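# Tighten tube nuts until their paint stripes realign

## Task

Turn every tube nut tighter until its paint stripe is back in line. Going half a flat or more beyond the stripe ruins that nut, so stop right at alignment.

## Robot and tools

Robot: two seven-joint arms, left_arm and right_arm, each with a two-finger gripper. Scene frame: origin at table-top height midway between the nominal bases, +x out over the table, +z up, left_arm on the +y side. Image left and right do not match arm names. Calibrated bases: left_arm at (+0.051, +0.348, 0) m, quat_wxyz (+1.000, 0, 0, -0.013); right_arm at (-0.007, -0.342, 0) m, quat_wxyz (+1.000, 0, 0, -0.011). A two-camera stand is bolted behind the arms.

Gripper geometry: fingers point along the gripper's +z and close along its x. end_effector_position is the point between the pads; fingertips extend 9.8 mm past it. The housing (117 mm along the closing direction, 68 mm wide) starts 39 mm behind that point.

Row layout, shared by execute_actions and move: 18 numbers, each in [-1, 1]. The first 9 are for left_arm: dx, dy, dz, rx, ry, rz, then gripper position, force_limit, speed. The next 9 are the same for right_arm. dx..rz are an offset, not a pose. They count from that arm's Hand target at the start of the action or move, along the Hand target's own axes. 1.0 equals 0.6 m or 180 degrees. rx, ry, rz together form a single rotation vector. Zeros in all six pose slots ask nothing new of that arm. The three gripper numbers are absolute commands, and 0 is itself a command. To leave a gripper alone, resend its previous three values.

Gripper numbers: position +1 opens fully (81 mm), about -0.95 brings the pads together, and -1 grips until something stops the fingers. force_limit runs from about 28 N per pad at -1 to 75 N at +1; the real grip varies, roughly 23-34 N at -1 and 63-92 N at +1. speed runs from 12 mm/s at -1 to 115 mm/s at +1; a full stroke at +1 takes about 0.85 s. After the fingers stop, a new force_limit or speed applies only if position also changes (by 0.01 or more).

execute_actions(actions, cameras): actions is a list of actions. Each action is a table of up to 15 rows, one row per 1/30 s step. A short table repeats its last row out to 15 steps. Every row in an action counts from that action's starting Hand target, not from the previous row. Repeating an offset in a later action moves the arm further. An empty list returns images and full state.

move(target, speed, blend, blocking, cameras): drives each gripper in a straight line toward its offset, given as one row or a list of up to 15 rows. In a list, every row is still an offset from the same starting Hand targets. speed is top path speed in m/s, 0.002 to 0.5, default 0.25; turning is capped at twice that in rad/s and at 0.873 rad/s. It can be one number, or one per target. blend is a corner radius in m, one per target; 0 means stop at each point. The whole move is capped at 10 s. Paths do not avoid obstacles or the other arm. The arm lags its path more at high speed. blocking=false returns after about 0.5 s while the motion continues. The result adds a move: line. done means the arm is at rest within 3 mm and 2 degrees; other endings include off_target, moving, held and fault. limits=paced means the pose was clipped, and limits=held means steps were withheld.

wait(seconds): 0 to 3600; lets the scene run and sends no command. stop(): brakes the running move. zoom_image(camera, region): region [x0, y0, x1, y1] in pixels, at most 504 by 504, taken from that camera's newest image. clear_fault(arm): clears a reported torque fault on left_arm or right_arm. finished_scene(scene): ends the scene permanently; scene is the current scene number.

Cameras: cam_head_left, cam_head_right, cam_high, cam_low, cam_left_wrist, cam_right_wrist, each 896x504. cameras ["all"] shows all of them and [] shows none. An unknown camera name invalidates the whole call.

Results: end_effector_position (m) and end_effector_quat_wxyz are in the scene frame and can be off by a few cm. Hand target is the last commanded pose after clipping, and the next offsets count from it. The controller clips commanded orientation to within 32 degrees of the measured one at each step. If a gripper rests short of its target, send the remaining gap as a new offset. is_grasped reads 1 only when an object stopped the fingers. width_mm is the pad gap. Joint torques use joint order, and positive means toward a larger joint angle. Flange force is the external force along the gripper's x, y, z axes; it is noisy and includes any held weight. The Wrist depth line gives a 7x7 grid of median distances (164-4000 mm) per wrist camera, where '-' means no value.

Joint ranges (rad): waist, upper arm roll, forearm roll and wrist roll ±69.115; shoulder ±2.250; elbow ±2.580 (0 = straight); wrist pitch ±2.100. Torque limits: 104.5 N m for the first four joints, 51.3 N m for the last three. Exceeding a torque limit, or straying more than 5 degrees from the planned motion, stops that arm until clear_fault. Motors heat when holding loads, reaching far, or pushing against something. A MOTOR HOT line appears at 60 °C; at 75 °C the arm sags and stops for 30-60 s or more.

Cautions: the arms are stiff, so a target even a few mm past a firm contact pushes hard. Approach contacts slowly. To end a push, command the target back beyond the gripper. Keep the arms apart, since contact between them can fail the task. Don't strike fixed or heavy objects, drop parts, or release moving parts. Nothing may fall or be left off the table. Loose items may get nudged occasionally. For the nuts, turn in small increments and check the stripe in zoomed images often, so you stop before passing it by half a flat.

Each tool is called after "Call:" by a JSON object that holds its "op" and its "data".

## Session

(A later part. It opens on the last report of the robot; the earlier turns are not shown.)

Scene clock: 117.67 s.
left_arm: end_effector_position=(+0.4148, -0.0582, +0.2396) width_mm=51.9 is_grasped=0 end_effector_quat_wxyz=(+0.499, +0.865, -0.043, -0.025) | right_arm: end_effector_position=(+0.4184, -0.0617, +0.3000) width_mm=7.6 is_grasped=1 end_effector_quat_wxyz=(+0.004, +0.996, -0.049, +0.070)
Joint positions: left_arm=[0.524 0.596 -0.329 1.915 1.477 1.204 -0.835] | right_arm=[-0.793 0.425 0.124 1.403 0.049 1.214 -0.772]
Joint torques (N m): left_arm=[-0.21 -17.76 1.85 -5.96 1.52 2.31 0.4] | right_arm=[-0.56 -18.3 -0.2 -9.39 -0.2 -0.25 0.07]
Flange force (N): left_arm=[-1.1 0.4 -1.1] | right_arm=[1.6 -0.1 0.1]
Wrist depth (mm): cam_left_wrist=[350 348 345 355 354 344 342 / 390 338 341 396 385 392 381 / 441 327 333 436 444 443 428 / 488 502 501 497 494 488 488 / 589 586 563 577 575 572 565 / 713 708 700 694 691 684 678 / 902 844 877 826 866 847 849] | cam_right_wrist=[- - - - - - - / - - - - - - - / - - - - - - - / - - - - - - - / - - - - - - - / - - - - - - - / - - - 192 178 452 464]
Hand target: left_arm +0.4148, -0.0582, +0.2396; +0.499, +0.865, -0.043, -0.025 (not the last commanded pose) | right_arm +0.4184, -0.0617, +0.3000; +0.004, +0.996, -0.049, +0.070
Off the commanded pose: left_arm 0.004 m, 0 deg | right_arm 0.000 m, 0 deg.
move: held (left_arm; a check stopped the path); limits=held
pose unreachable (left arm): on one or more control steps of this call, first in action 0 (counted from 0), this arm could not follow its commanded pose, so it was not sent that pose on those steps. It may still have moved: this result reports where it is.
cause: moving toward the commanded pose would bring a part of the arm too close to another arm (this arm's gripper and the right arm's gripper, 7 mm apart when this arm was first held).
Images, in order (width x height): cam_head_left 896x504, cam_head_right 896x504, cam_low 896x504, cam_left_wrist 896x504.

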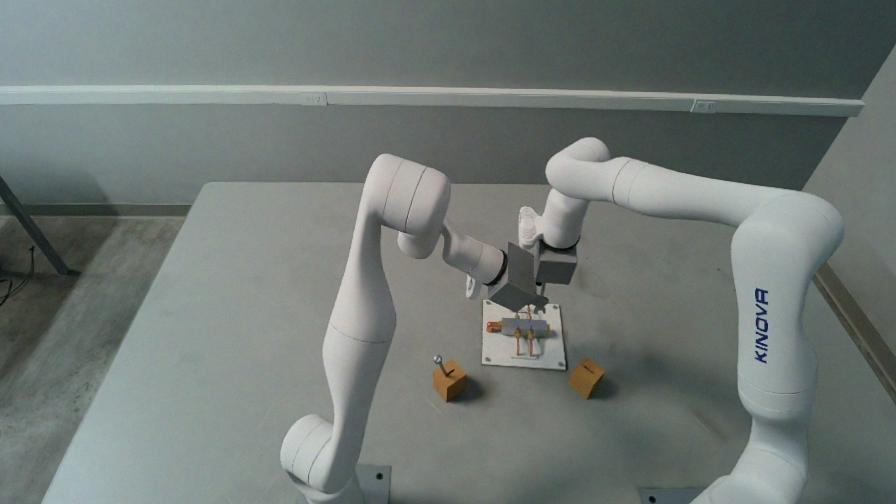

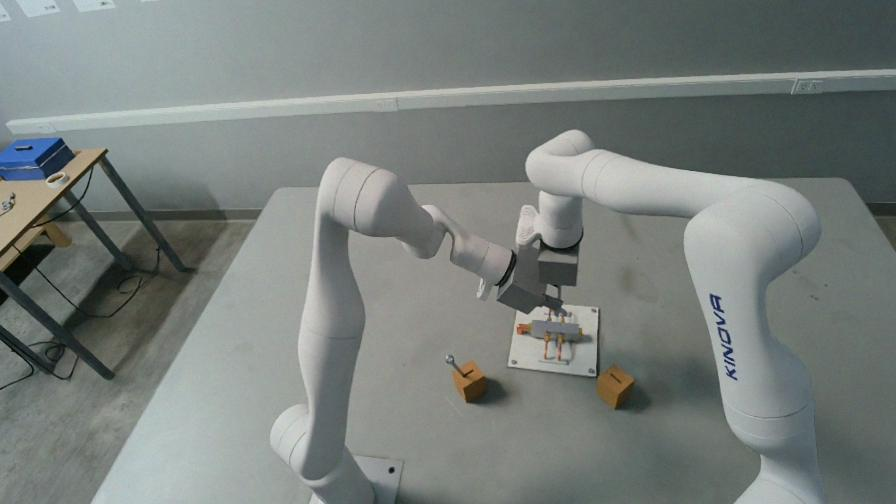

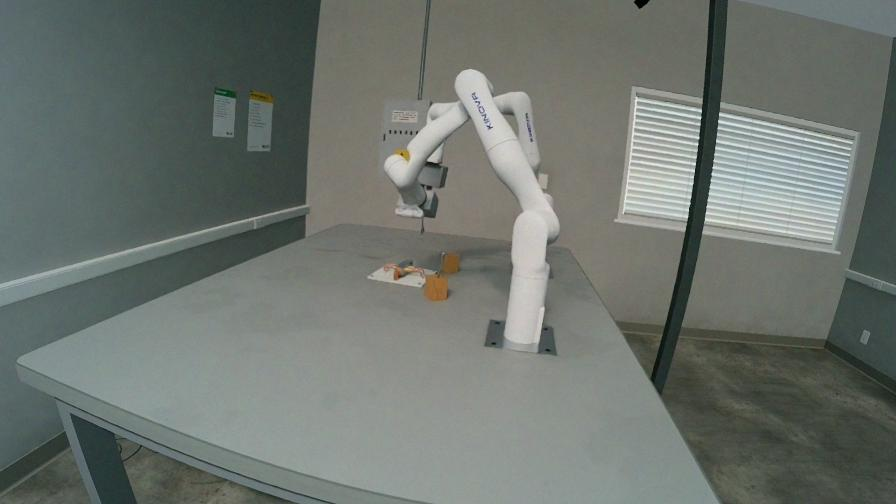

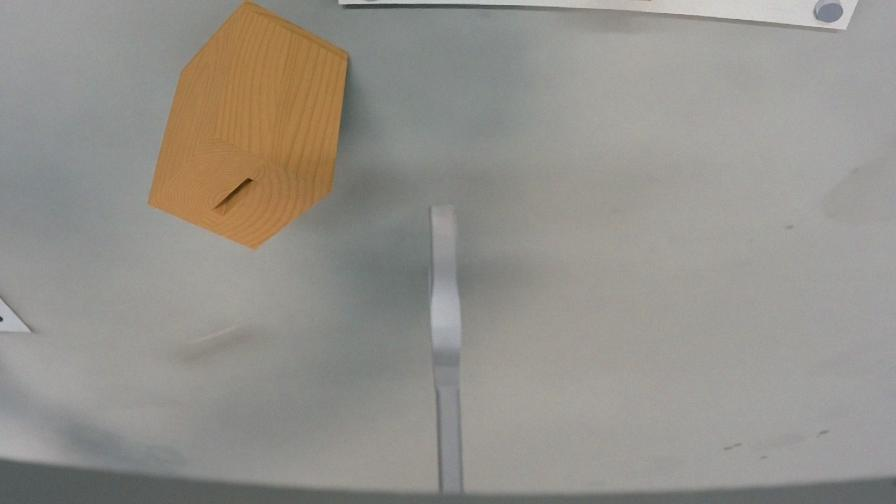

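Call:
{"op": "move", "data": {"target": [0,-0.0035,0.0077,0,0,0,0.3,0,0.2,0,0,0,0,0,0,-1,-1,-0.6], "speed": 0.1}}

Call:
{"op": "move", "data": {"target": [0,0,0,0,0,0,-1,0.5,-0.3,0,0,0,0,0,0,-1,-1,-0.6], "cameras": ["cam_left_wrist","cam_head_right"]}}

Call:
{"op": "zoom_image", "data": {"camera": "cam_head_right", "region": [520, 250, 580, 320]}}

Scene clock: 118.70 s.
left_arm: end_effector_position=(+0.4145, -0.0611, +0.2355) width_mm=52.0 is_grasped=0 end_effector_quat_wxyz=(+0.499, +0.865, -0.043, -0.025) | right_arm: end_effector_position=(+0.4184, -0.0617, +0.3000) width_mm=7.6 is_grasped=1 end_effector_quat_wxyz=(+0.004, +0.996, -0.049, +0.070)
Joint positions: left_arm=[0.528 0.605 -0.325 1.916 1.487 1.198 -0.844] | right_arm=[-0.793 0.425 0.124 1.403 0.049 1.214 -0.772]
Joint torques (N m): left_arm=[-0.26 -18.03 1.91 -6.03 1.48 2.33 0.38] | right_arm=[-0.57 -18.28 -0.17 -9.42 -0.19 -0.23 0.05]
Flange force (N): left_arm=[-1.3 0.1 -0.8] | right_arm=[1.5 0.0 0.2]
Wrist depth (mm): cam_left_wrist=[345 343 342 342 348 347 337 / 383 326 338 389 379 385 374 / 434 320 330 427 438 437 422 / 496 494 490 489 486 484 481 / 583 577 553 570 543 560 556 / 700 694 689 683 679 669 669 / 895 828 870 815 841 838 837] | cam_right_wrist=[- - - - - - 462 / - - - - - - - / - - - - - - - / - - - - - - - / - - - - - - - / - - - - - - - / - - - - - - 464]
Hand target: left_arm +0.4145, -0.0611, +0.2355; +0.499, +0.865, -0.043, -0.025 | right_arm +0.4184, -0.0617, +0.3000; +0.004, +0.996, -0.049, +0.070
Off the commanded pose: left_arm 0.000 m, 0 deg | right_arm 0.000 m, 0 deg.
move: done

Scene clock: 119.93 s.
left_arm: end_effector_position=(+0.4147, -0.0610, +0.2353) width_mm=3.6 is_grasped=1 end_effector_quat_wxyz=(+0.499, +0.865, -0.043, -0.025) | right_arm: end_effector_position=(+0.4182, -0.0615, +0.2999) width_mm=7.5 is_grasped=1 end_effector_quat_wxyz=(+0.004, +0.996, -0.048, +0.070)
Joint positions: left_arm=[0.528 0.605 -0.325 1.916 1.487 1.198 -0.844] | right_arm=[-0.793 0.425 0.124 1.403 0.049 1.215 -0.772]
Joint torques (N m): left_arm=[6.56 -20.67 7.46 -2.2 -1.48 6.33 -0.85] | right_arm=[5.44 -15.85 4.77 -12.69 3.05 -3.77 0]
Flange force (N): left_arm=[17.0 -3.4 1.3] | right_arm=[-16.4 0.2 -6.4]
Wrist depth (mm): cam_left_wrist=[345 343 341 341 347 346 336 / 384 322 341 389 377 385 373 / 433 319 329 426 437 435 420 / 495 492 490 489 487 481 478 / 578 575 551 567 543 561 556 / 700 688 686 683 675 672 664 / 885 820 851 806 842 840 837] | cam_right_wrist=[- - - - - - 461 / - - - - - - - / - - - - - - - / - - - - - - - / - - - - - - - / - - - - - - - / - - - - - - 463]
Hand target: left_arm +0.4145, -0.0611, +0.2355; +0.499, +0.865, -0.043, -0.025 | right_arm +0.4184, -0.0617, +0.3000; +0.004, +0.996, -0.049, +0.070
Off the commanded pose: left_arm 0.000 m, 0 deg | right_arm 0.000 m, 0 deg.
move: done
Images, in order (width x height): cam_head_right 896x504, cam_left_wrist 896x504.

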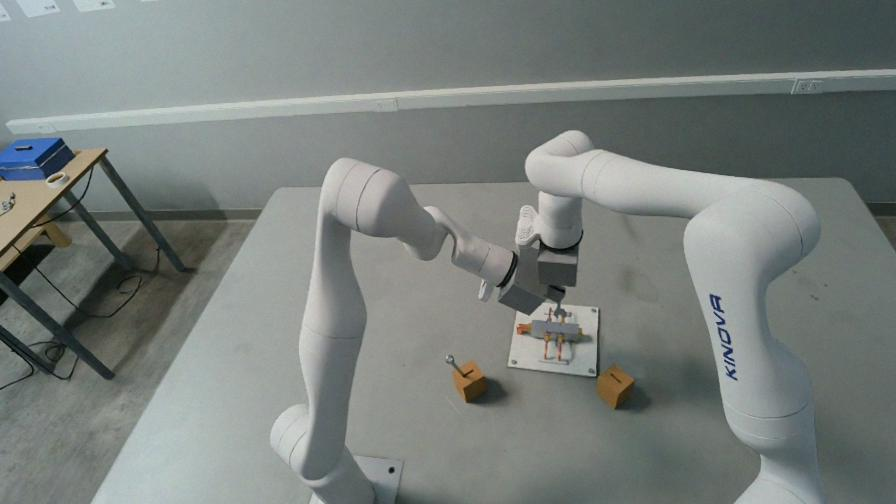

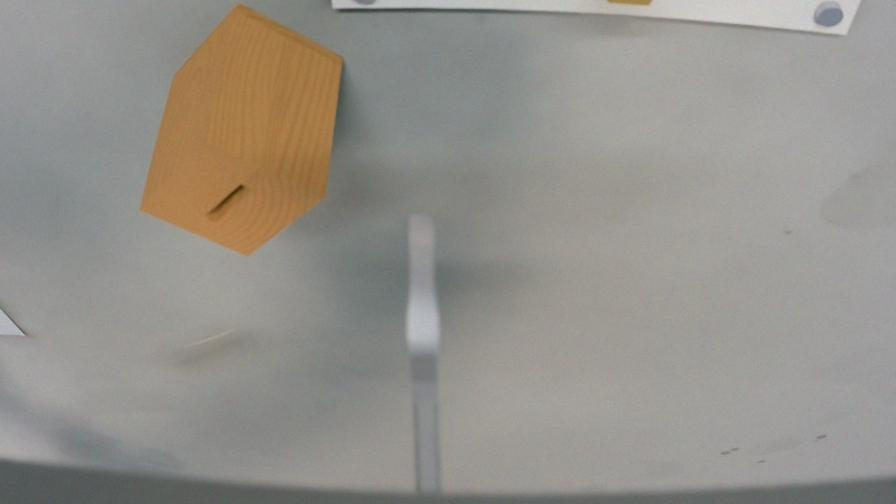

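Scaled by 7.200 from the camera's image (finer frame: 1280x720).

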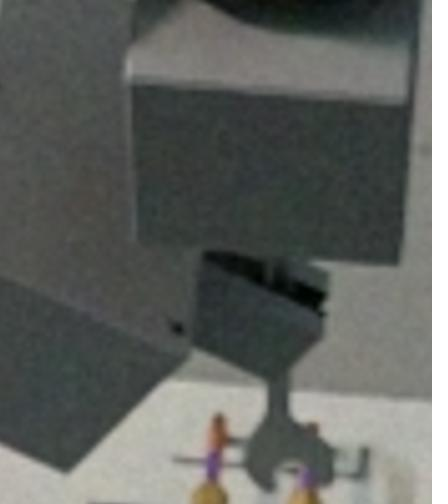

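Call:
{"op": "move", "data": {"target": [0,0,0,0,0,0,-1,0.5,-0.3,0,0,0,0,0,0,0,0,0], "cameras": ["cam_left_wrist"]}}

Call:
{"op": "move", "data": {"target": [0,0,0,0,0,0,-1,0.5,-0.3,0,0,-0.15,0,0,0,0,0,0], "speed": 0.15, "cameras": ["cam_left_wrist","cam_head_right"]}}

Scene clock: 121.10 s.
left_arm: end_effector_position=(+0.4145, -0.0611, +0.2355) width_mm=2.9 is_grasped=1 end_effector_quat_wxyz=(+0.499, +0.865, -0.043, -0.025) | right_arm: end_effector_position=(+0.4185, -0.0617, +0.3000) width_mm=39.5 is_grasped=0 end_effector_quat_wxyz=(+0.004, +0.996, -0.049, +0.070)
Joint positions: left_arm=[0.528 0.605 -0.325 1.916 1.487 1.198 -0.844] | right_arm=[-0.793 0.425 0.124 1.403 0.049 1.214 -0.772]
Joint torques (N m): left_arm=[-0.14 -18.39 1.85 -6.13 1.57 2.44 0.4] | right_arm=[-0.57 -18.04 -0.25 -9.23 -0.21 -0.23 0.07]
Flange force (N): left_arm=[-1.1 -0.7 -0.5] | right_arm=[1.7 -0.1 -0.3]
Wrist depth (mm): cam_left_wrist=[345 344 341 342 348 347 337 / 385 325 338 389 378 386 374 / 434 320 329 427 438 434 420 / 495 495 487 490 486 485 480 / 581 576 549 566 543 559 557 / 705 690 691 683 679 672 667 / 881 832 859 804 849 837 833] | cam_right_wrist=[- - - - - - 462 / - - - - - - - / - - - - - - - / - - - - - - - / - - - - - - - / - - - - - - - / - - - - - - 463]
Hand target: left_arm +0.4145, -0.0611, +0.2355; +0.499, +0.865, -0.043, -0.025 | right_arm +0.4184, -0.0617, +0.3000; +0.004, +0.996, -0.049, +0.070
Off the commanded pose: left_arm 0.000 m, 0 deg | right_arm 0.000 m, 0 deg.
move: done

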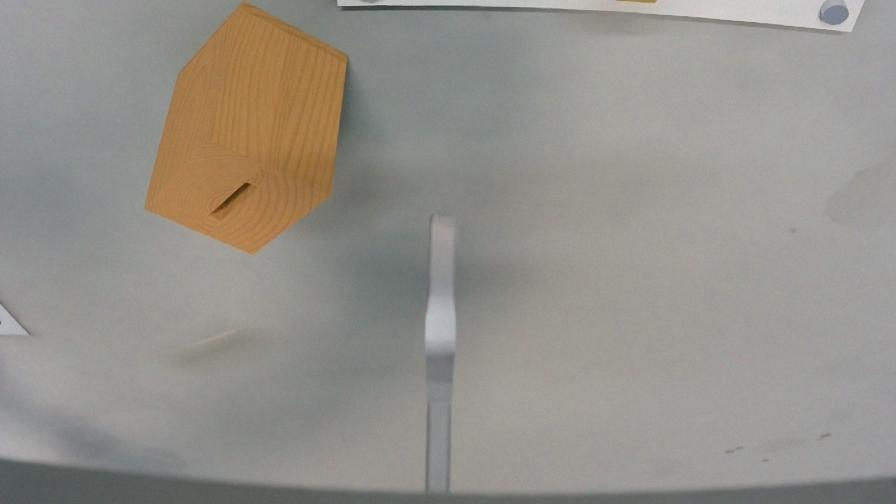

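Scene clock: 122.10 s.
left_arm: end_effector_position=(+0.4145, -0.0611, +0.2355) width_mm=2.9 is_grasped=1 end_effector_quat_wxyz=(+0.499, +0.865, -0.043, -0.025) | right_arm: end_effector_position=(+0.4058, -0.0604, +0.3891) width_mm=39.5 is_grasped=0 end_effector_quat_wxyz=(+0.004, +0.996, -0.049, +0.070)
Joint positions: left_arm=[0.528 0.605 -0.325 1.916 1.487 1.198 -0.844] | right_arm=[-0.812 0.375 0.128 1.193 0.052 1.476 -0.771]
Joint torques (N m): left_arm=[-0.21 -18.31 1.93 -6.06 1.56 2.41 0.47] | right_arm=[-0.58 -17.38 -0.31 -9.5 -0.2 -0.22 0.06]
Flange force (N): left_arm=[-1.1 -0.6 -0.6] | right_arm=[2.0 -0.2 -0.7]
Wrist depth (mm): cam_left_wrist=[345 345 342 341 348 346 336 / 384 326 338 389 378 385 374 / 434 320 329 428 438 436 420 / 497 495 489 486 485 483 478 / 582 577 550 569 545 562 556 / 702 691 686 683 678 672 666 / 892 828 862 808 849 838 835] | cam_right_wrist=[489 433 191 182 193 543 558 / 491 209 197 195 209 543 556 / 490 196 199 202 206 213 557 / 490 206 209 213 217 546 556 / 491 218 220 224 229 548 558 / 493 501 263 245 523 545 557 / 493 500 509 514 527 547 560]
Hand target: left_arm +0.4145, -0.0611, +0.2355; +0.499, +0.865, -0.043, -0.025 | right_arm +0.4058, -0.0604, +0.3891; +0.004, +0.996, -0.049, +0.070
Off the commanded pose: left_arm 0.000 m, 0 deg | right_arm 0.000 m, 0 deg.
move: done
Images, in order (width x height): cam_head_right 896x504, cam_left_wrist 896x504.

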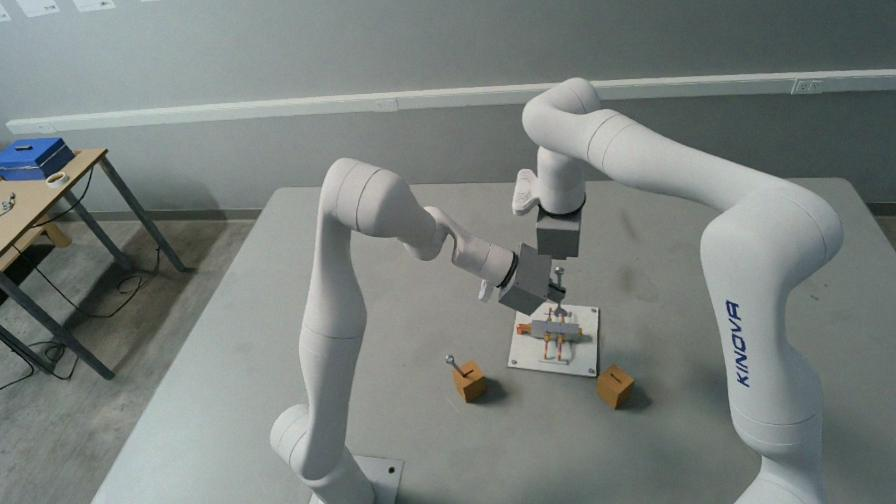

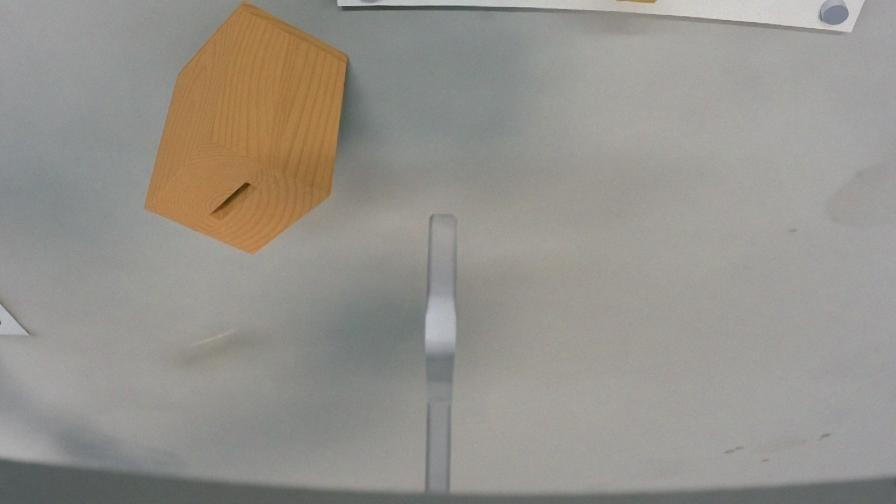

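Call:
{"op": "move", "data": {"target": [0,0,0,0,0,0,-1,0.5,-0.3,-0.2,0.45,0,0,-0.045,0,0,0,0], "speed": 0.3, "cameras": ["cam_head_left","cam_right_wrist"]}}

Scene clock: 124.07 s.
left_arm: end_effector_position=(+0.4145, -0.0611, +0.2355) width_mm=2.9 is_grasped=1 end_effector_quat_wxyz=(+0.499, +0.865, -0.043, -0.025) | right_arm: end_effector_position=(+0.2613, -0.3175, +0.3725) width_mm=39.5 is_grasped=0 end_effector_quat_wxyz=(+0.000, +0.999, -0.049, +0.000)
Joint positions: left_arm=[0.528 0.605 -0.325 1.916 1.487 1.198 -0.844] | right_arm=[-0.554 -0.123 0.3 1.806 0.037 1.454 -0.336]
Joint torques (N m): left_arm=[-0.3 -18.29 1.9 -6.05 1.58 2.43 0.45] | right_arm=[-0.54 -6.23 -1.49 -9.1 -0.57 0.12 0.09]
Flange force (N): left_arm=[-1.1 -0.4 -0.4] | right_arm=[1.9 2.5 -0.7]
Wrist depth (mm): cam_left_wrist=[345 342 341 342 347 346 335 / 385 326 338 389 379 386 373 / 433 320 329 427 436 435 420 / 496 494 488 489 486 484 479 / 580 577 552 567 546 560 558 / 702 694 689 684 683 672 668 / 890 830 861 813 846 836 830] | cam_right_wrist=[502 502 500 503 497 494 496 / 504 503 503 501 434 501 500 / 504 503 502 502 502 500 500 / 503 503 502 502 501 501 501 / 502 504 503 502 502 502 501 / 491 503 504 503 504 502 500 / 502 503 502 502 500 502 501]
Hand target: left_arm +0.4145, -0.0611, +0.2355; +0.499, +0.865, -0.043, -0.025 | right_arm +0.2613, -0.3176, +0.3725; +0.000, +0.999, -0.049, +0.000
Off the commanded pose: left_arm 0.000 m, 0 deg | right_arm 0.000 m, 0 deg.
move: done

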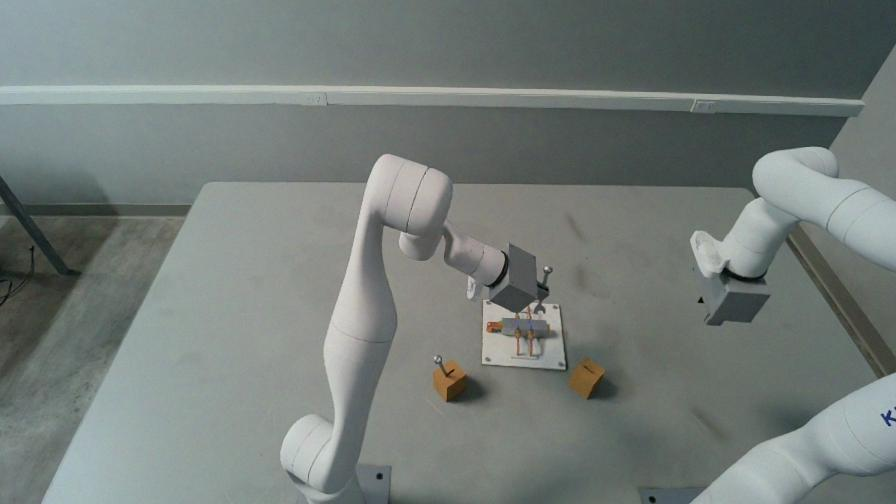

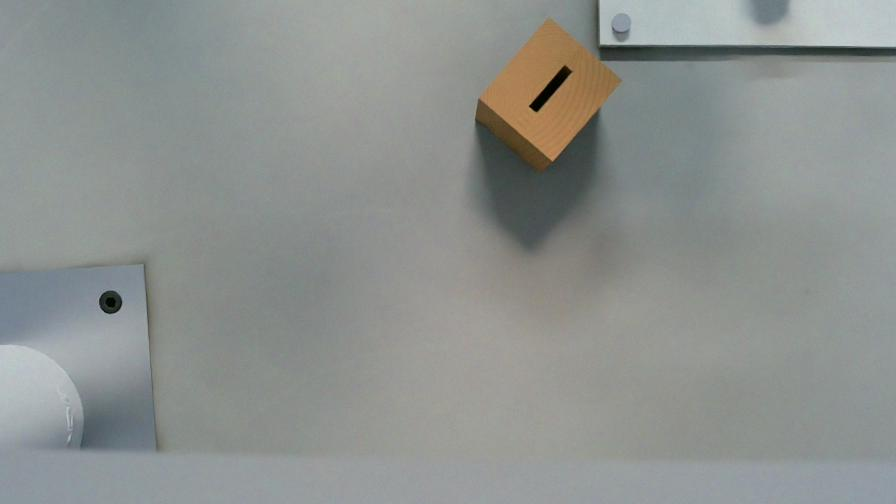

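Call:
{"op": "move", "data": {"target": [0.046,-0.2108,-0.018,-0.0833,0,0,-1,0.5,-0.3,0,0,0,0,0,0,0,0,0], "speed": 0.15, "cameras": ["cam_left_wrist","cam_head_left","cam_low"]}}

Call:
{"op": "zoom_image", "data": {"camera": "cam_head_left", "region": [470, 270, 580, 380]}}

Call:
{"op": "zoom_image", "data": {"camera": "cam_low", "region": [360, 200, 460, 300]}}

Scene clock: 128.07 s.
left_arm: end_effector_position=(+0.4491, +0.0084, +0.1314) width_mm=2.9 is_grasped=1 end_effector_quat_wxyz=(+0.608, +0.793, -0.040, -0.031) | right_arm: end_effector_position=(+0.2613, -0.3176, +0.3725) width_mm=39.5 is_grasped=0 end_effector_quat_wxyz=(+0.000, +0.999, -0.049, +0.000)
Joint positions: left_arm=[0.231 1.013 -0.257 1.894 1.577 1.523 -1.317] | right_arm=[-0.554 -0.123 0.3 1.806 0.037 1.454 -0.336]
Joint torques (N m): left_arm=[-0.16 -19.88 2.98 -2.29 0.63 3.43 0.4] | right_arm=[-0.56 -6.29 -1.48 -9.1 -0.55 0.11 0.08]
Flange force (N): left_arm=[-1.4 1.1 -1.2] | right_arm=[2.0 2.5 -0.7]
Wrist depth (mm): cam_left_wrist=[215 202 200 199 - 204 192 / 259 246 228 201 - 224 212 / 327 306 233 227 189 226 290 / 406 330 369 393 236 385 406 / 545 324 474 567 559 548 546 / 2174 361 883 876 848 833 935 / 2118 2118 2098 2092 2059 2015 1979] | cam_right_wrist=[504 503 501 502 496 494 494 / 503 502 503 502 433 500 500 / 504 503 502 501 501 501 501 / 503 502 503 501 502 500 502 / 502 503 503 501 502 501 500 / 492 504 504 503 502 502 502 / 504 503 502 502 500 501 501]
Hand target: left_arm +0.4492, +0.0084, +0.1314; +0.608, +0.793, -0.040, -0.031 | right_arm +0.2613, -0.3176, +0.3725; +0.000, +0.999, -0.049, +0.000
Off the commanded pose: left_arm 0.000 m, 0 deg | right_arm 0.000 m, 0 deg.
move: done
Images, in order (width x height): cam_head_left 896x504, cam_low 896x504, cam_left_wrist 896x504.

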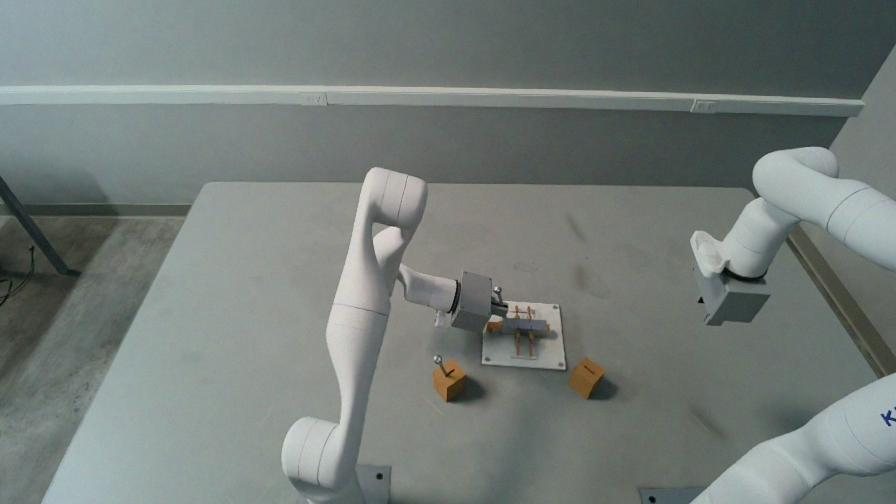

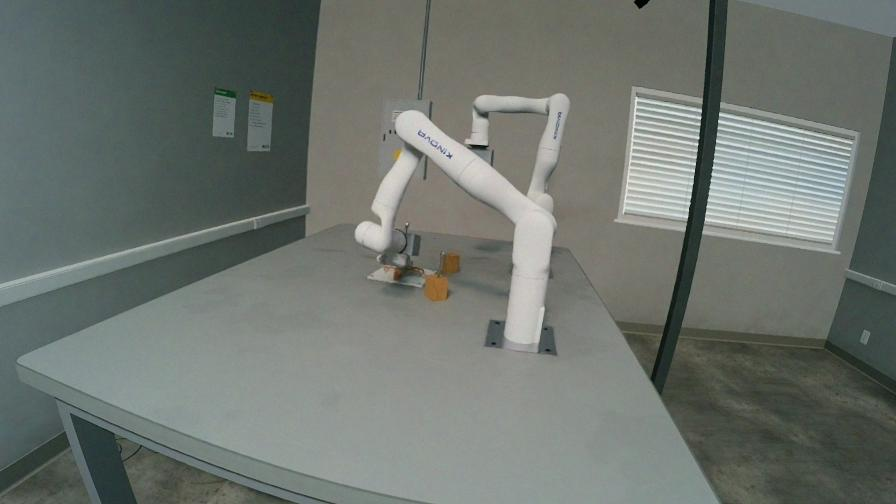

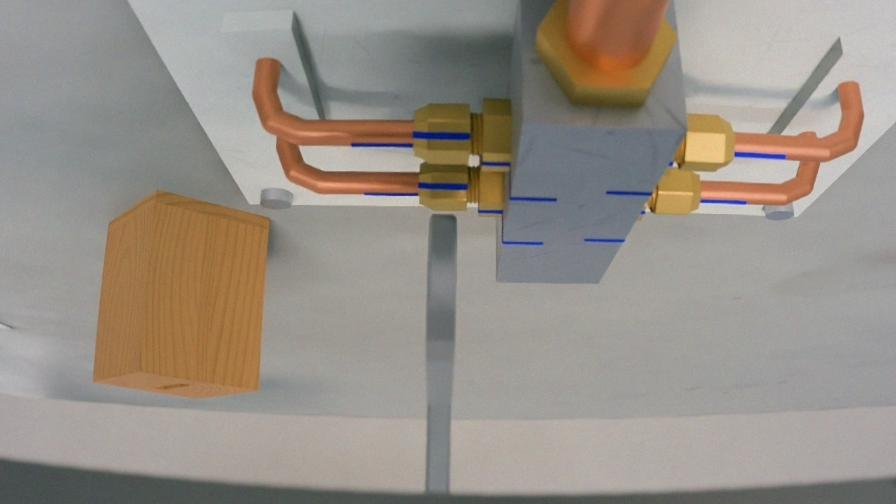

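Scaled by 4.582 from the camera's image (finer frame: 1280x720).

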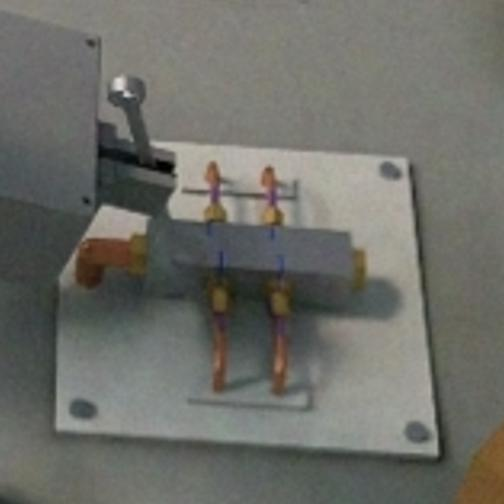

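Scaled by 5.040 from the camera's image (finer frame: 1280x720).

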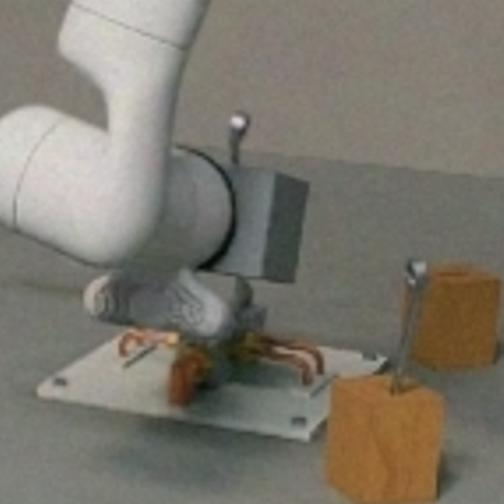

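Call:
{"op": "move", "data": {"target": [0,0,0,0,0,0,-1,0.5,-0.3,0.13,-0.4005,0.499,0,0.3333,0,-0.9,0,0], "speed": 0.2, "cameras": ["cam_left_wrist","cam_head_left","cam_right_wrist"]}}

Scene clock: 136.10 s.
left_arm: end_effector_position=(+0.4491, +0.0084, +0.1313) width_mm=2.9 is_grasped=1 end_effector_quat_wxyz=(+0.608, +0.793, -0.040, -0.031) | right_arm: end_effector_position=(+0.3622, -0.0862, +0.0729) width_mm=2.1 is_grasped=0 end_effector_quat_wxyz=(+0.025, +0.865, -0.042, +0.499)
Joint positions: left_arm=[0.231 1.013 -0.257 1.894 1.577 1.523 -1.317] | right_arm=[-1.172 0.946 -0.142 2.315 1.844 1.187 -3.231]
Joint torques (N m): left_arm=[-0.22 -20.12 3.01 -2.21 0.59 3.47 0.4] | right_arm=[-0.58 -16.87 0.77 0.79 -0.76 3.02 0.02]
Flange force (N): left_arm=[-1.0 0.6 -0.8] | right_arm=[1.0 0.3 4.6]
Wrist depth (mm): cam_left_wrist=[215 201 200 199 - 204 192 / 259 247 229 201 - 223 213 / 326 306 233 227 188 226 291 / 379 331 369 395 236 384 406 / 231 319 472 570 558 547 541 / 227 230 888 870 853 833 931 / 223 2098 2078 2053 2059 2009 1950] | cam_right_wrist=[- 170 199 239 365 513 174 / - 171 208 232 222 186 1454 / - 171 209 229 223 473 1460 / - 172 184 225 242 587 1500 / - 172 192 231 243 593 1503 / - 170 185 227 244 598 1500 / - 173 203 233 228 604 1517]
Hand target: left_arm +0.4491, +0.0084, +0.1313; +0.608, +0.793, -0.040, -0.031 | right_arm +0.3622, -0.0862, +0.0728; +0.025, +0.865, -0.042, +0.499
Off the commanded pose: left_arm 0.000 m, 0 deg | right_arm 0.000 m, 0 deg.
move: done
Images, in order (width x height): cam_head_left 896x504, cam_left_wrist 896x504, cam_right_wrist 896x504.

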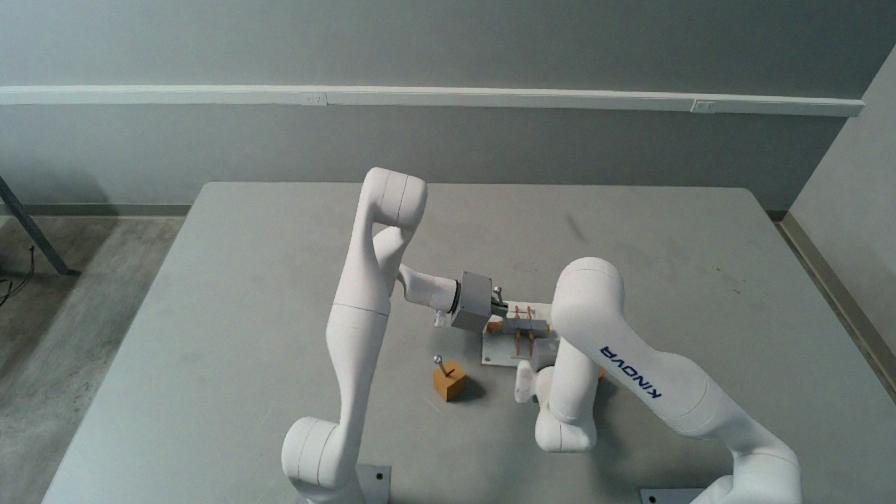

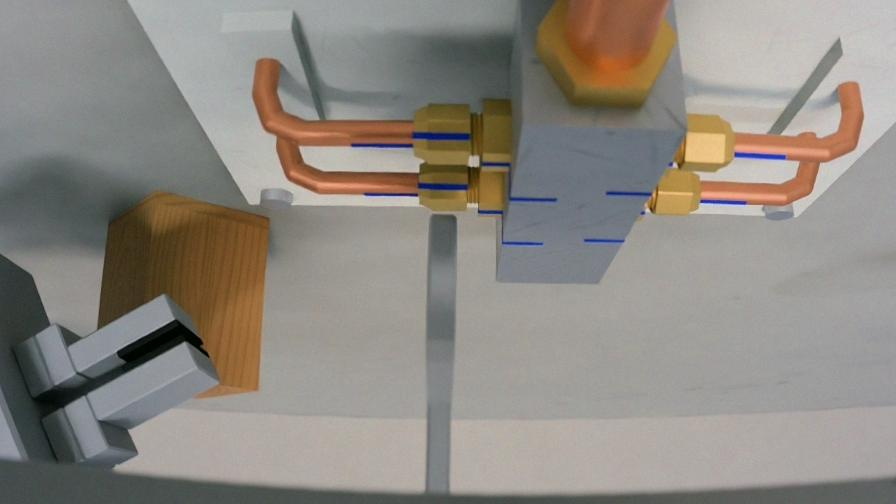

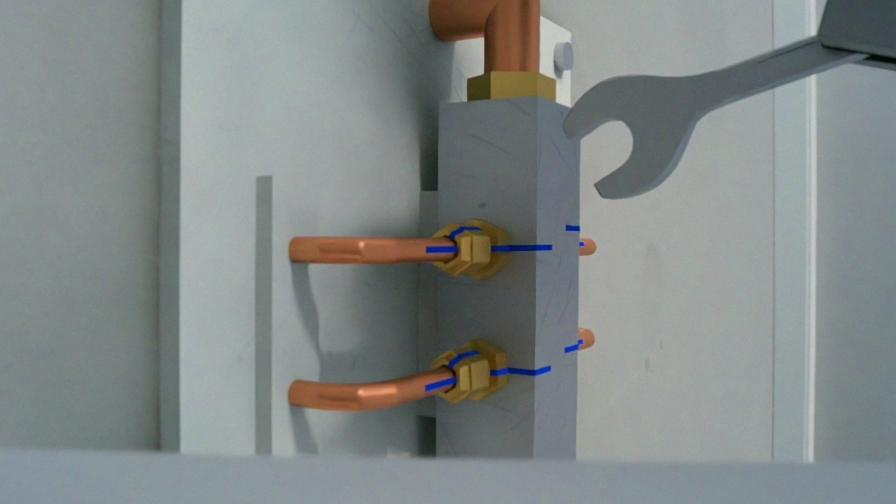

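Call:
{"op": "zoom_image", "data": {"camera": "cam_right_wrist", "region": [400, 60, 700, 300]}}

Call:
{"op": "zoom_image", "data": {"camera": "cam_right_wrist", "region": [410, 200, 530, 300]}}

Call:
{"op": "zoom_image", "data": {"camera": "cam_right_wrist", "region": [410, 320, 530, 420]}}

Scaled by 1.680 from the camera's image (finer frame: 1280x720).

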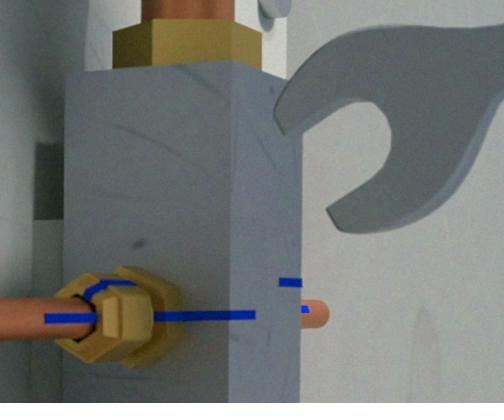

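Scaled by 4.200 from the camera's image (finer frame: 1280x720).

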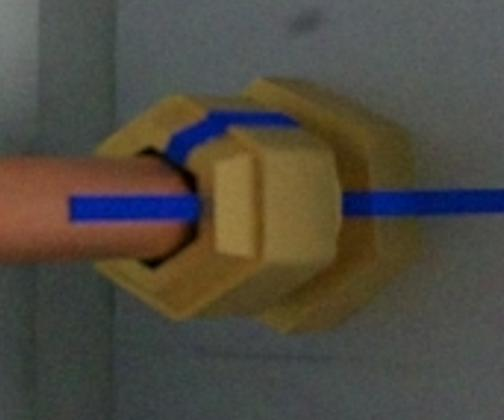

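Scaled by 4.200 from the camera's image (finer frame: 1280x720).

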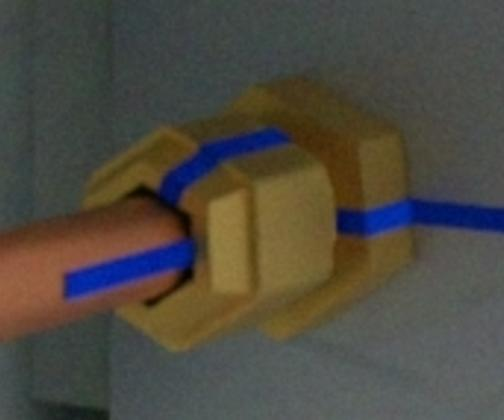

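Call:
{"op": "zoom_image", "data": {"camera": "cam_right_wrist", "region": [550, 60, 730, 210]}}

Scaled by 2.800 from the camera's image (finer frame: 1280x720).

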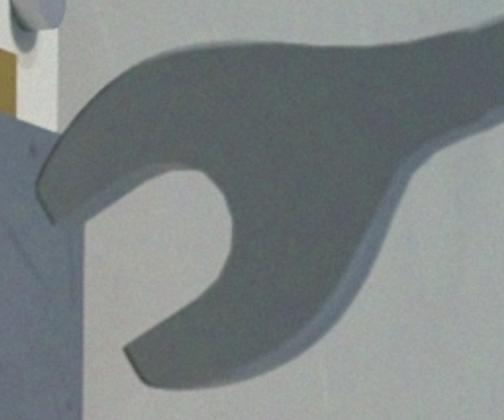

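Call:
{"op": "move", "data": {"target": [0.0022,-0.037,0.0405,0,0,0,-1,0.5,-0.3,0,0,0,0,0,0,-0.9,0,0], "speed": 0.08, "cameras": ["cam_left_wrist","cam_right_wrist"]}}

Call:
{"op": "zoom_image", "data": {"camera": "cam_right_wrist", "region": [430, 140, 630, 300]}}

Call:
{"op": "zoom_image", "data": {"camera": "cam_left_wrist", "region": [380, 80, 560, 280]}}

Scene clock: 140.37 s.
left_arm: end_effector_position=(+0.4487, -0.0093, +0.1036) width_mm=2.9 is_grasped=1 end_effector_quat_wxyz=(+0.608, +0.793, -0.040, -0.031) | right_arm: end_effector_position=(+0.3622, -0.0862, +0.0728) width_mm=2.1 is_grasped=0 end_effector_quat_wxyz=(+0.025, +0.865, -0.042, +0.499)
Joint positions: left_arm=[0.257 1.08 -0.234 1.867 1.625 1.501 -1.349] | right_arm=[-1.172 0.946 -0.142 2.315 1.844 1.187 -3.231]
Joint torques (N m): left_arm=[-0.23 -20.6 3.17 -2.03 0.52 3.49 0.37] | right_arm=[-0.55 -16.71 0.79 0.72 -0.75 3.02 0.02]
Flange force (N): left_arm=[-0.9 0.6 -0.9] | right_arm=[1.3 0.4 4.2]
Wrist depth (mm): cam_left_wrist=[- - - - - - - / 198 171 178 178 - - 173 / 237 203 213 199 - - 205 / 306 292 176 - - - 205 / 390 311 422 - 204 - 437 / 288 303 767 742 729 709 691 / 206 211 2078 2040 2015 1991 1950] | cam_right_wrist=[- 170 199 239 364 172 168 / - 171 208 232 234 174 168 / - 171 209 229 202 662 1477 / - 171 183 212 223 587 1483 / - 172 192 231 242 589 1497 / - 170 185 227 244 599 1500 / - 172 202 233 228 604 1514]
Hand target: left_arm +0.4487, -0.0094, +0.1036; +0.608, +0.793, -0.040, -0.031 | right_arm +0.3622, -0.0862, +0.0728; +0.025, +0.865, -0.042, +0.499
Off the commanded pose: left_arm 0.000 m, 0 deg | right_arm 0.000 m, 0 deg.
move: done

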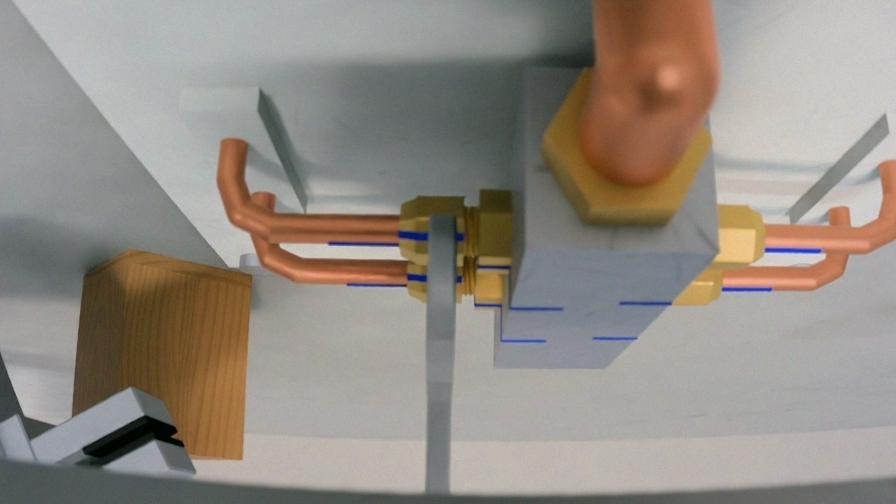

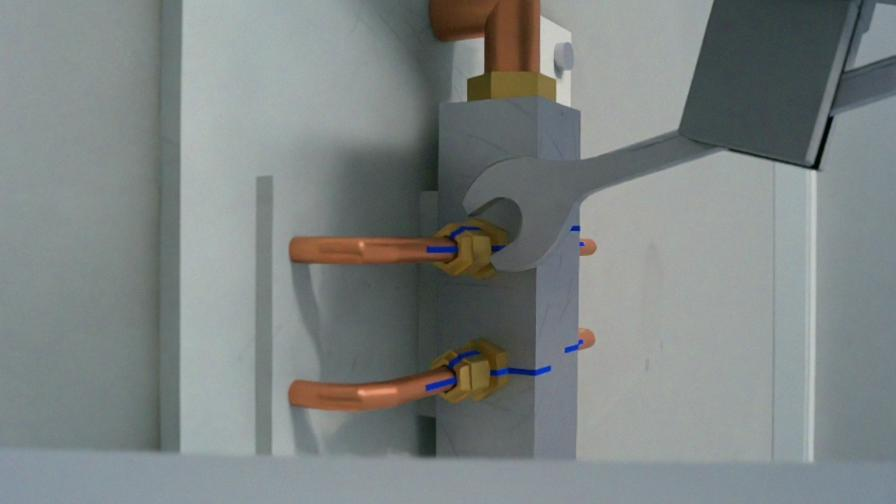

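Scaled by 2.520 from the camera's image (finer frame: 1280x720).

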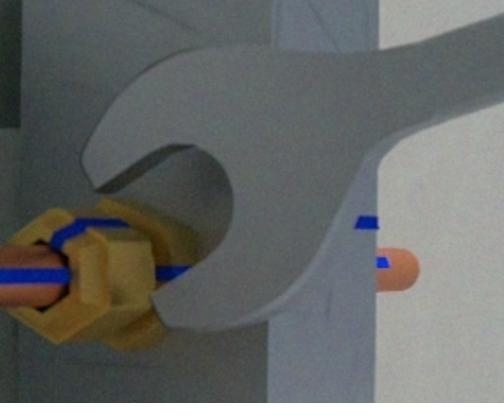

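Scaled by 2.520 from the camera's image (finer frame: 1280x720).

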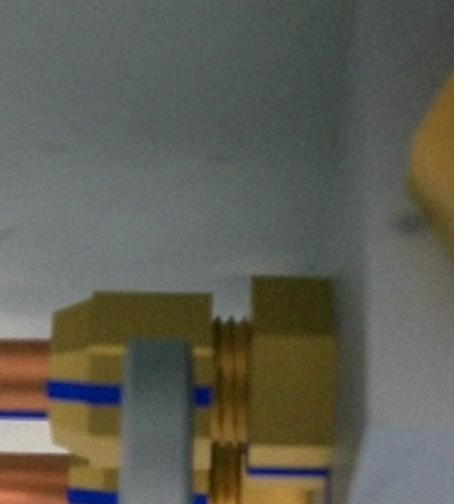

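Call:
{"op": "move", "data": {"target": [-0.0012,-0.0093,0.0033,-0.011,0,0,-1,0.5,-0.3,0,0,0,0,0,0,-0.9,0,0], "speed": 0.03, "cameras": ["cam_left_wrist","cam_right_wrist"]}}

Call:
{"op": "zoom_image", "data": {"camera": "cam_right_wrist", "region": [430, 170, 580, 300]}}

Scene clock: 142.90 s.
left_arm: end_effector_position=(+0.4479, -0.0097, +0.0977) width_mm=2.9 is_grasped=1 end_effector_quat_wxyz=(+0.621, +0.782, -0.039, -0.031) | right_arm: end_effector_position=(+0.3622, -0.0862, +0.0728) width_mm=2.1 is_grasped=0 end_effector_quat_wxyz=(+0.025, +0.865, -0.042, +0.499)
Joint positions: left_arm=[0.242 1.116 -0.218 1.856 1.632 1.526 -1.377] | right_arm=[-1.172 0.946 -0.142 2.315 1.844 1.187 -3.231]
Joint torques (N m): left_arm=[-0.19 -20.68 3.43 -1.81 0.41 3.55 0.41] | right_arm=[-0.55 -16.72 0.79 0.71 -0.73 3.03 0.03]
Flange force (N): left_arm=[-1.1 0.5 -1.0] | right_arm=[1.3 0.4 4.1]
Wrist depth (mm): cam_left_wrist=[- - - - - - - / 185 - - 173 - - - / 226 176 199 198 - - 198 / 302 287 172 170 - - 203 / 327 307 - - 170 - 468 / 298 301 785 1000 214 920 859 / 204 211 2059 2072 2009 1979 1997] | cam_right_wrist=[- 170 199 239 364 173 166 / - 171 208 233 230 174 168 / - 171 209 229 201 190 1464 / - 172 183 210 242 585 1497 / - 172 192 231 242 590 1493 / - 170 185 227 244 598 1503 / - 173 202 233 227 603 1524]
Hand target: left_arm +0.4479, -0.0097, +0.0977; +0.621, +0.782, -0.039, -0.031 | right_arm +0.3622, -0.0862, +0.0728; +0.025, +0.865, -0.042, +0.499
Off the commanded pose: left_arm 0.000 m, 0 deg | right_arm 0.000 m, 0 deg.
move: done

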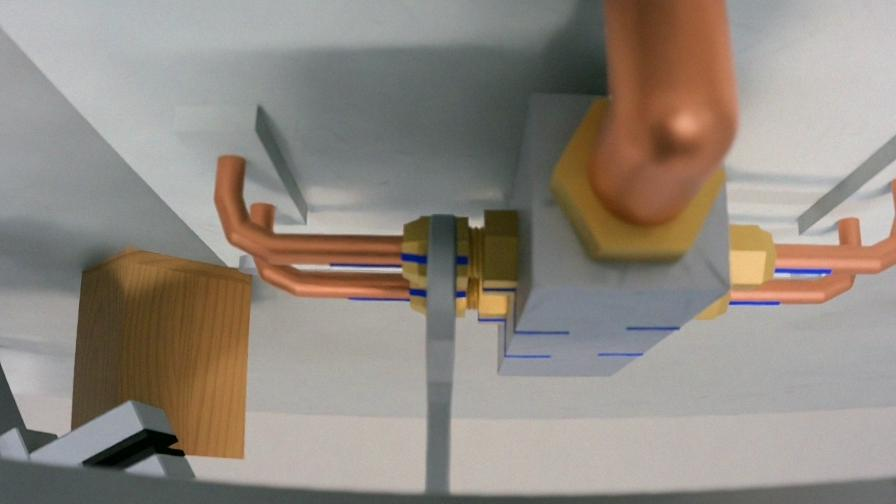

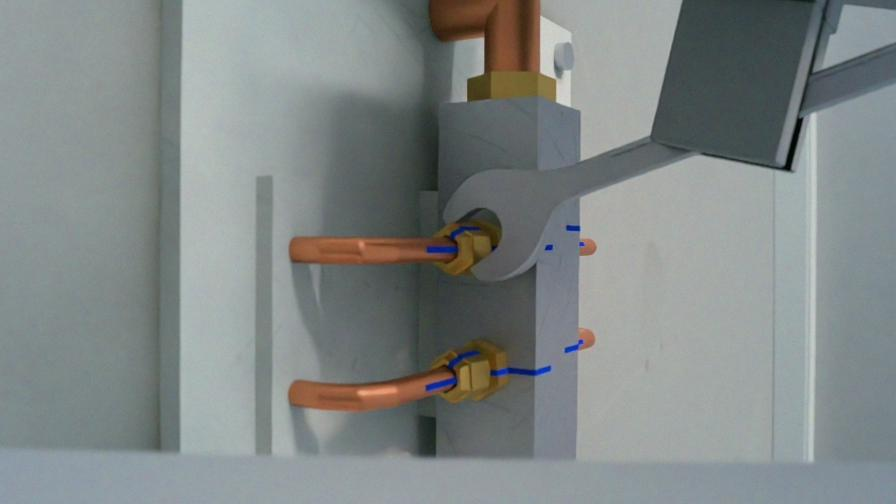

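Scaled by 3.360 from the camera's image (finer frame: 1280x720).

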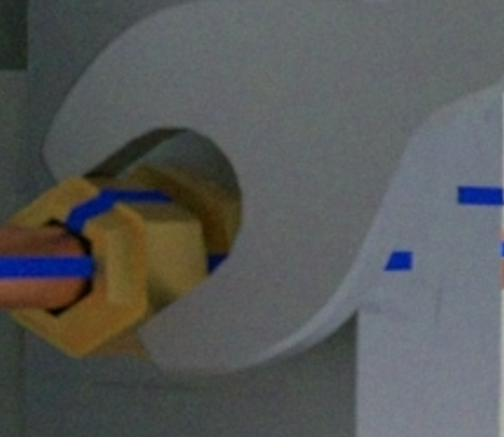

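Call:
{"op": "move", "data": {"target": [0,-0.0043,0.004,0,0,0,-1,0.5,-0.3,0,0,0,0,0,0,-0.9,0,0], "speed": 0.02, "cameras": ["cam_right_wrist"]}}

Call:
{"op": "zoom_image", "data": {"camera": "cam_right_wrist", "region": [430, 170, 580, 300]}}

Scene clock: 143.77 s.
left_arm: end_effector_position=(+0.4477, -0.0115, +0.0946) width_mm=2.9 is_grasped=1 end_effector_quat_wxyz=(+0.621, +0.782, -0.039, -0.031) | right_arm: end_effector_position=(+0.3622, -0.0862, +0.0728) width_mm=2.1 is_grasped=0 end_effector_quat_wxyz=(+0.025, +0.865, -0.042, +0.499)
Joint positions: left_arm=[0.245 1.123 -0.216 1.853 1.637 1.524 -1.381] | right_arm=[-1.172 0.946 -0.142 2.315 1.844 1.187 -3.231]
Joint torques (N m): left_arm=[-0.29 -19.98 2.99 -1.65 0.32 3.02 0.42] | right_arm=[-0.55 -16.7 0.8 0.69 -0.75 3.01 0.02]
Flange force (N): left_arm=[-1.1 2.0 -1.2] | right_arm=[1.4 0.5 4.1]
Wrist depth (mm): cam_left_wrist=[- - - - - - - / - - - - - - - / 217 179 189 201 - - - / 296 269 170 169 - - 170 / 388 303 200 - 176 - 447 / 297 298 750 - - 2003 827 / 202 215 2078 2059 2021 1967 1956] | cam_right_wrist=[- 170 199 240 363 174 166 / - 171 208 232 230 176 171 / - 171 209 229 202 176 - / - 172 184 210 241 587 1483 / - 172 191 231 242 590 1493 / - 170 185 227 243 597 1510 / - 173 202 233 227 604 1528]
Hand target: left_arm +0.4477, -0.0115, +0.0946; +0.621, +0.782, -0.039, -0.031 | right_arm +0.3622, -0.0862, +0.0728; +0.025, +0.865, -0.042, +0.499
Off the commanded pose: left_arm 0.000 m, 0 deg | right_arm 0.000 m, 0 deg.
move: done

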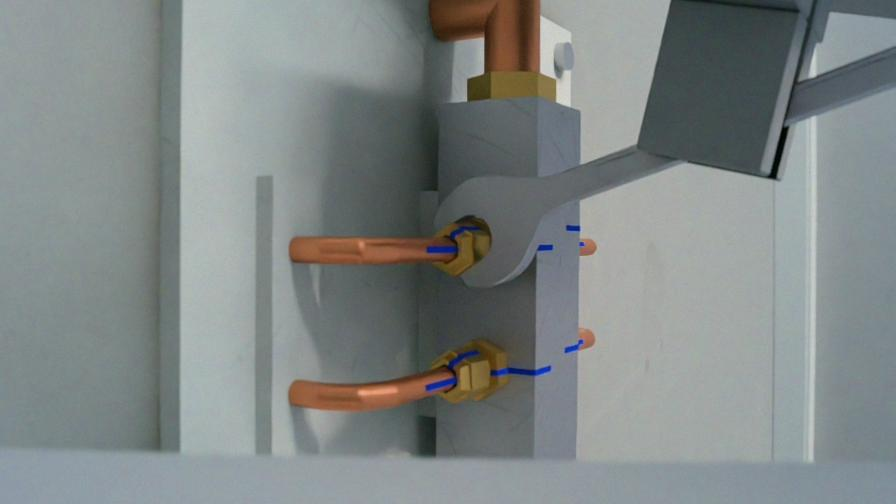

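Scaled by 3.360 from the camera's image (finer frame: 1280x720).

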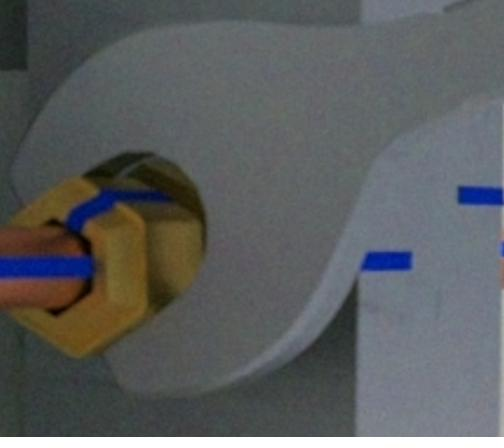

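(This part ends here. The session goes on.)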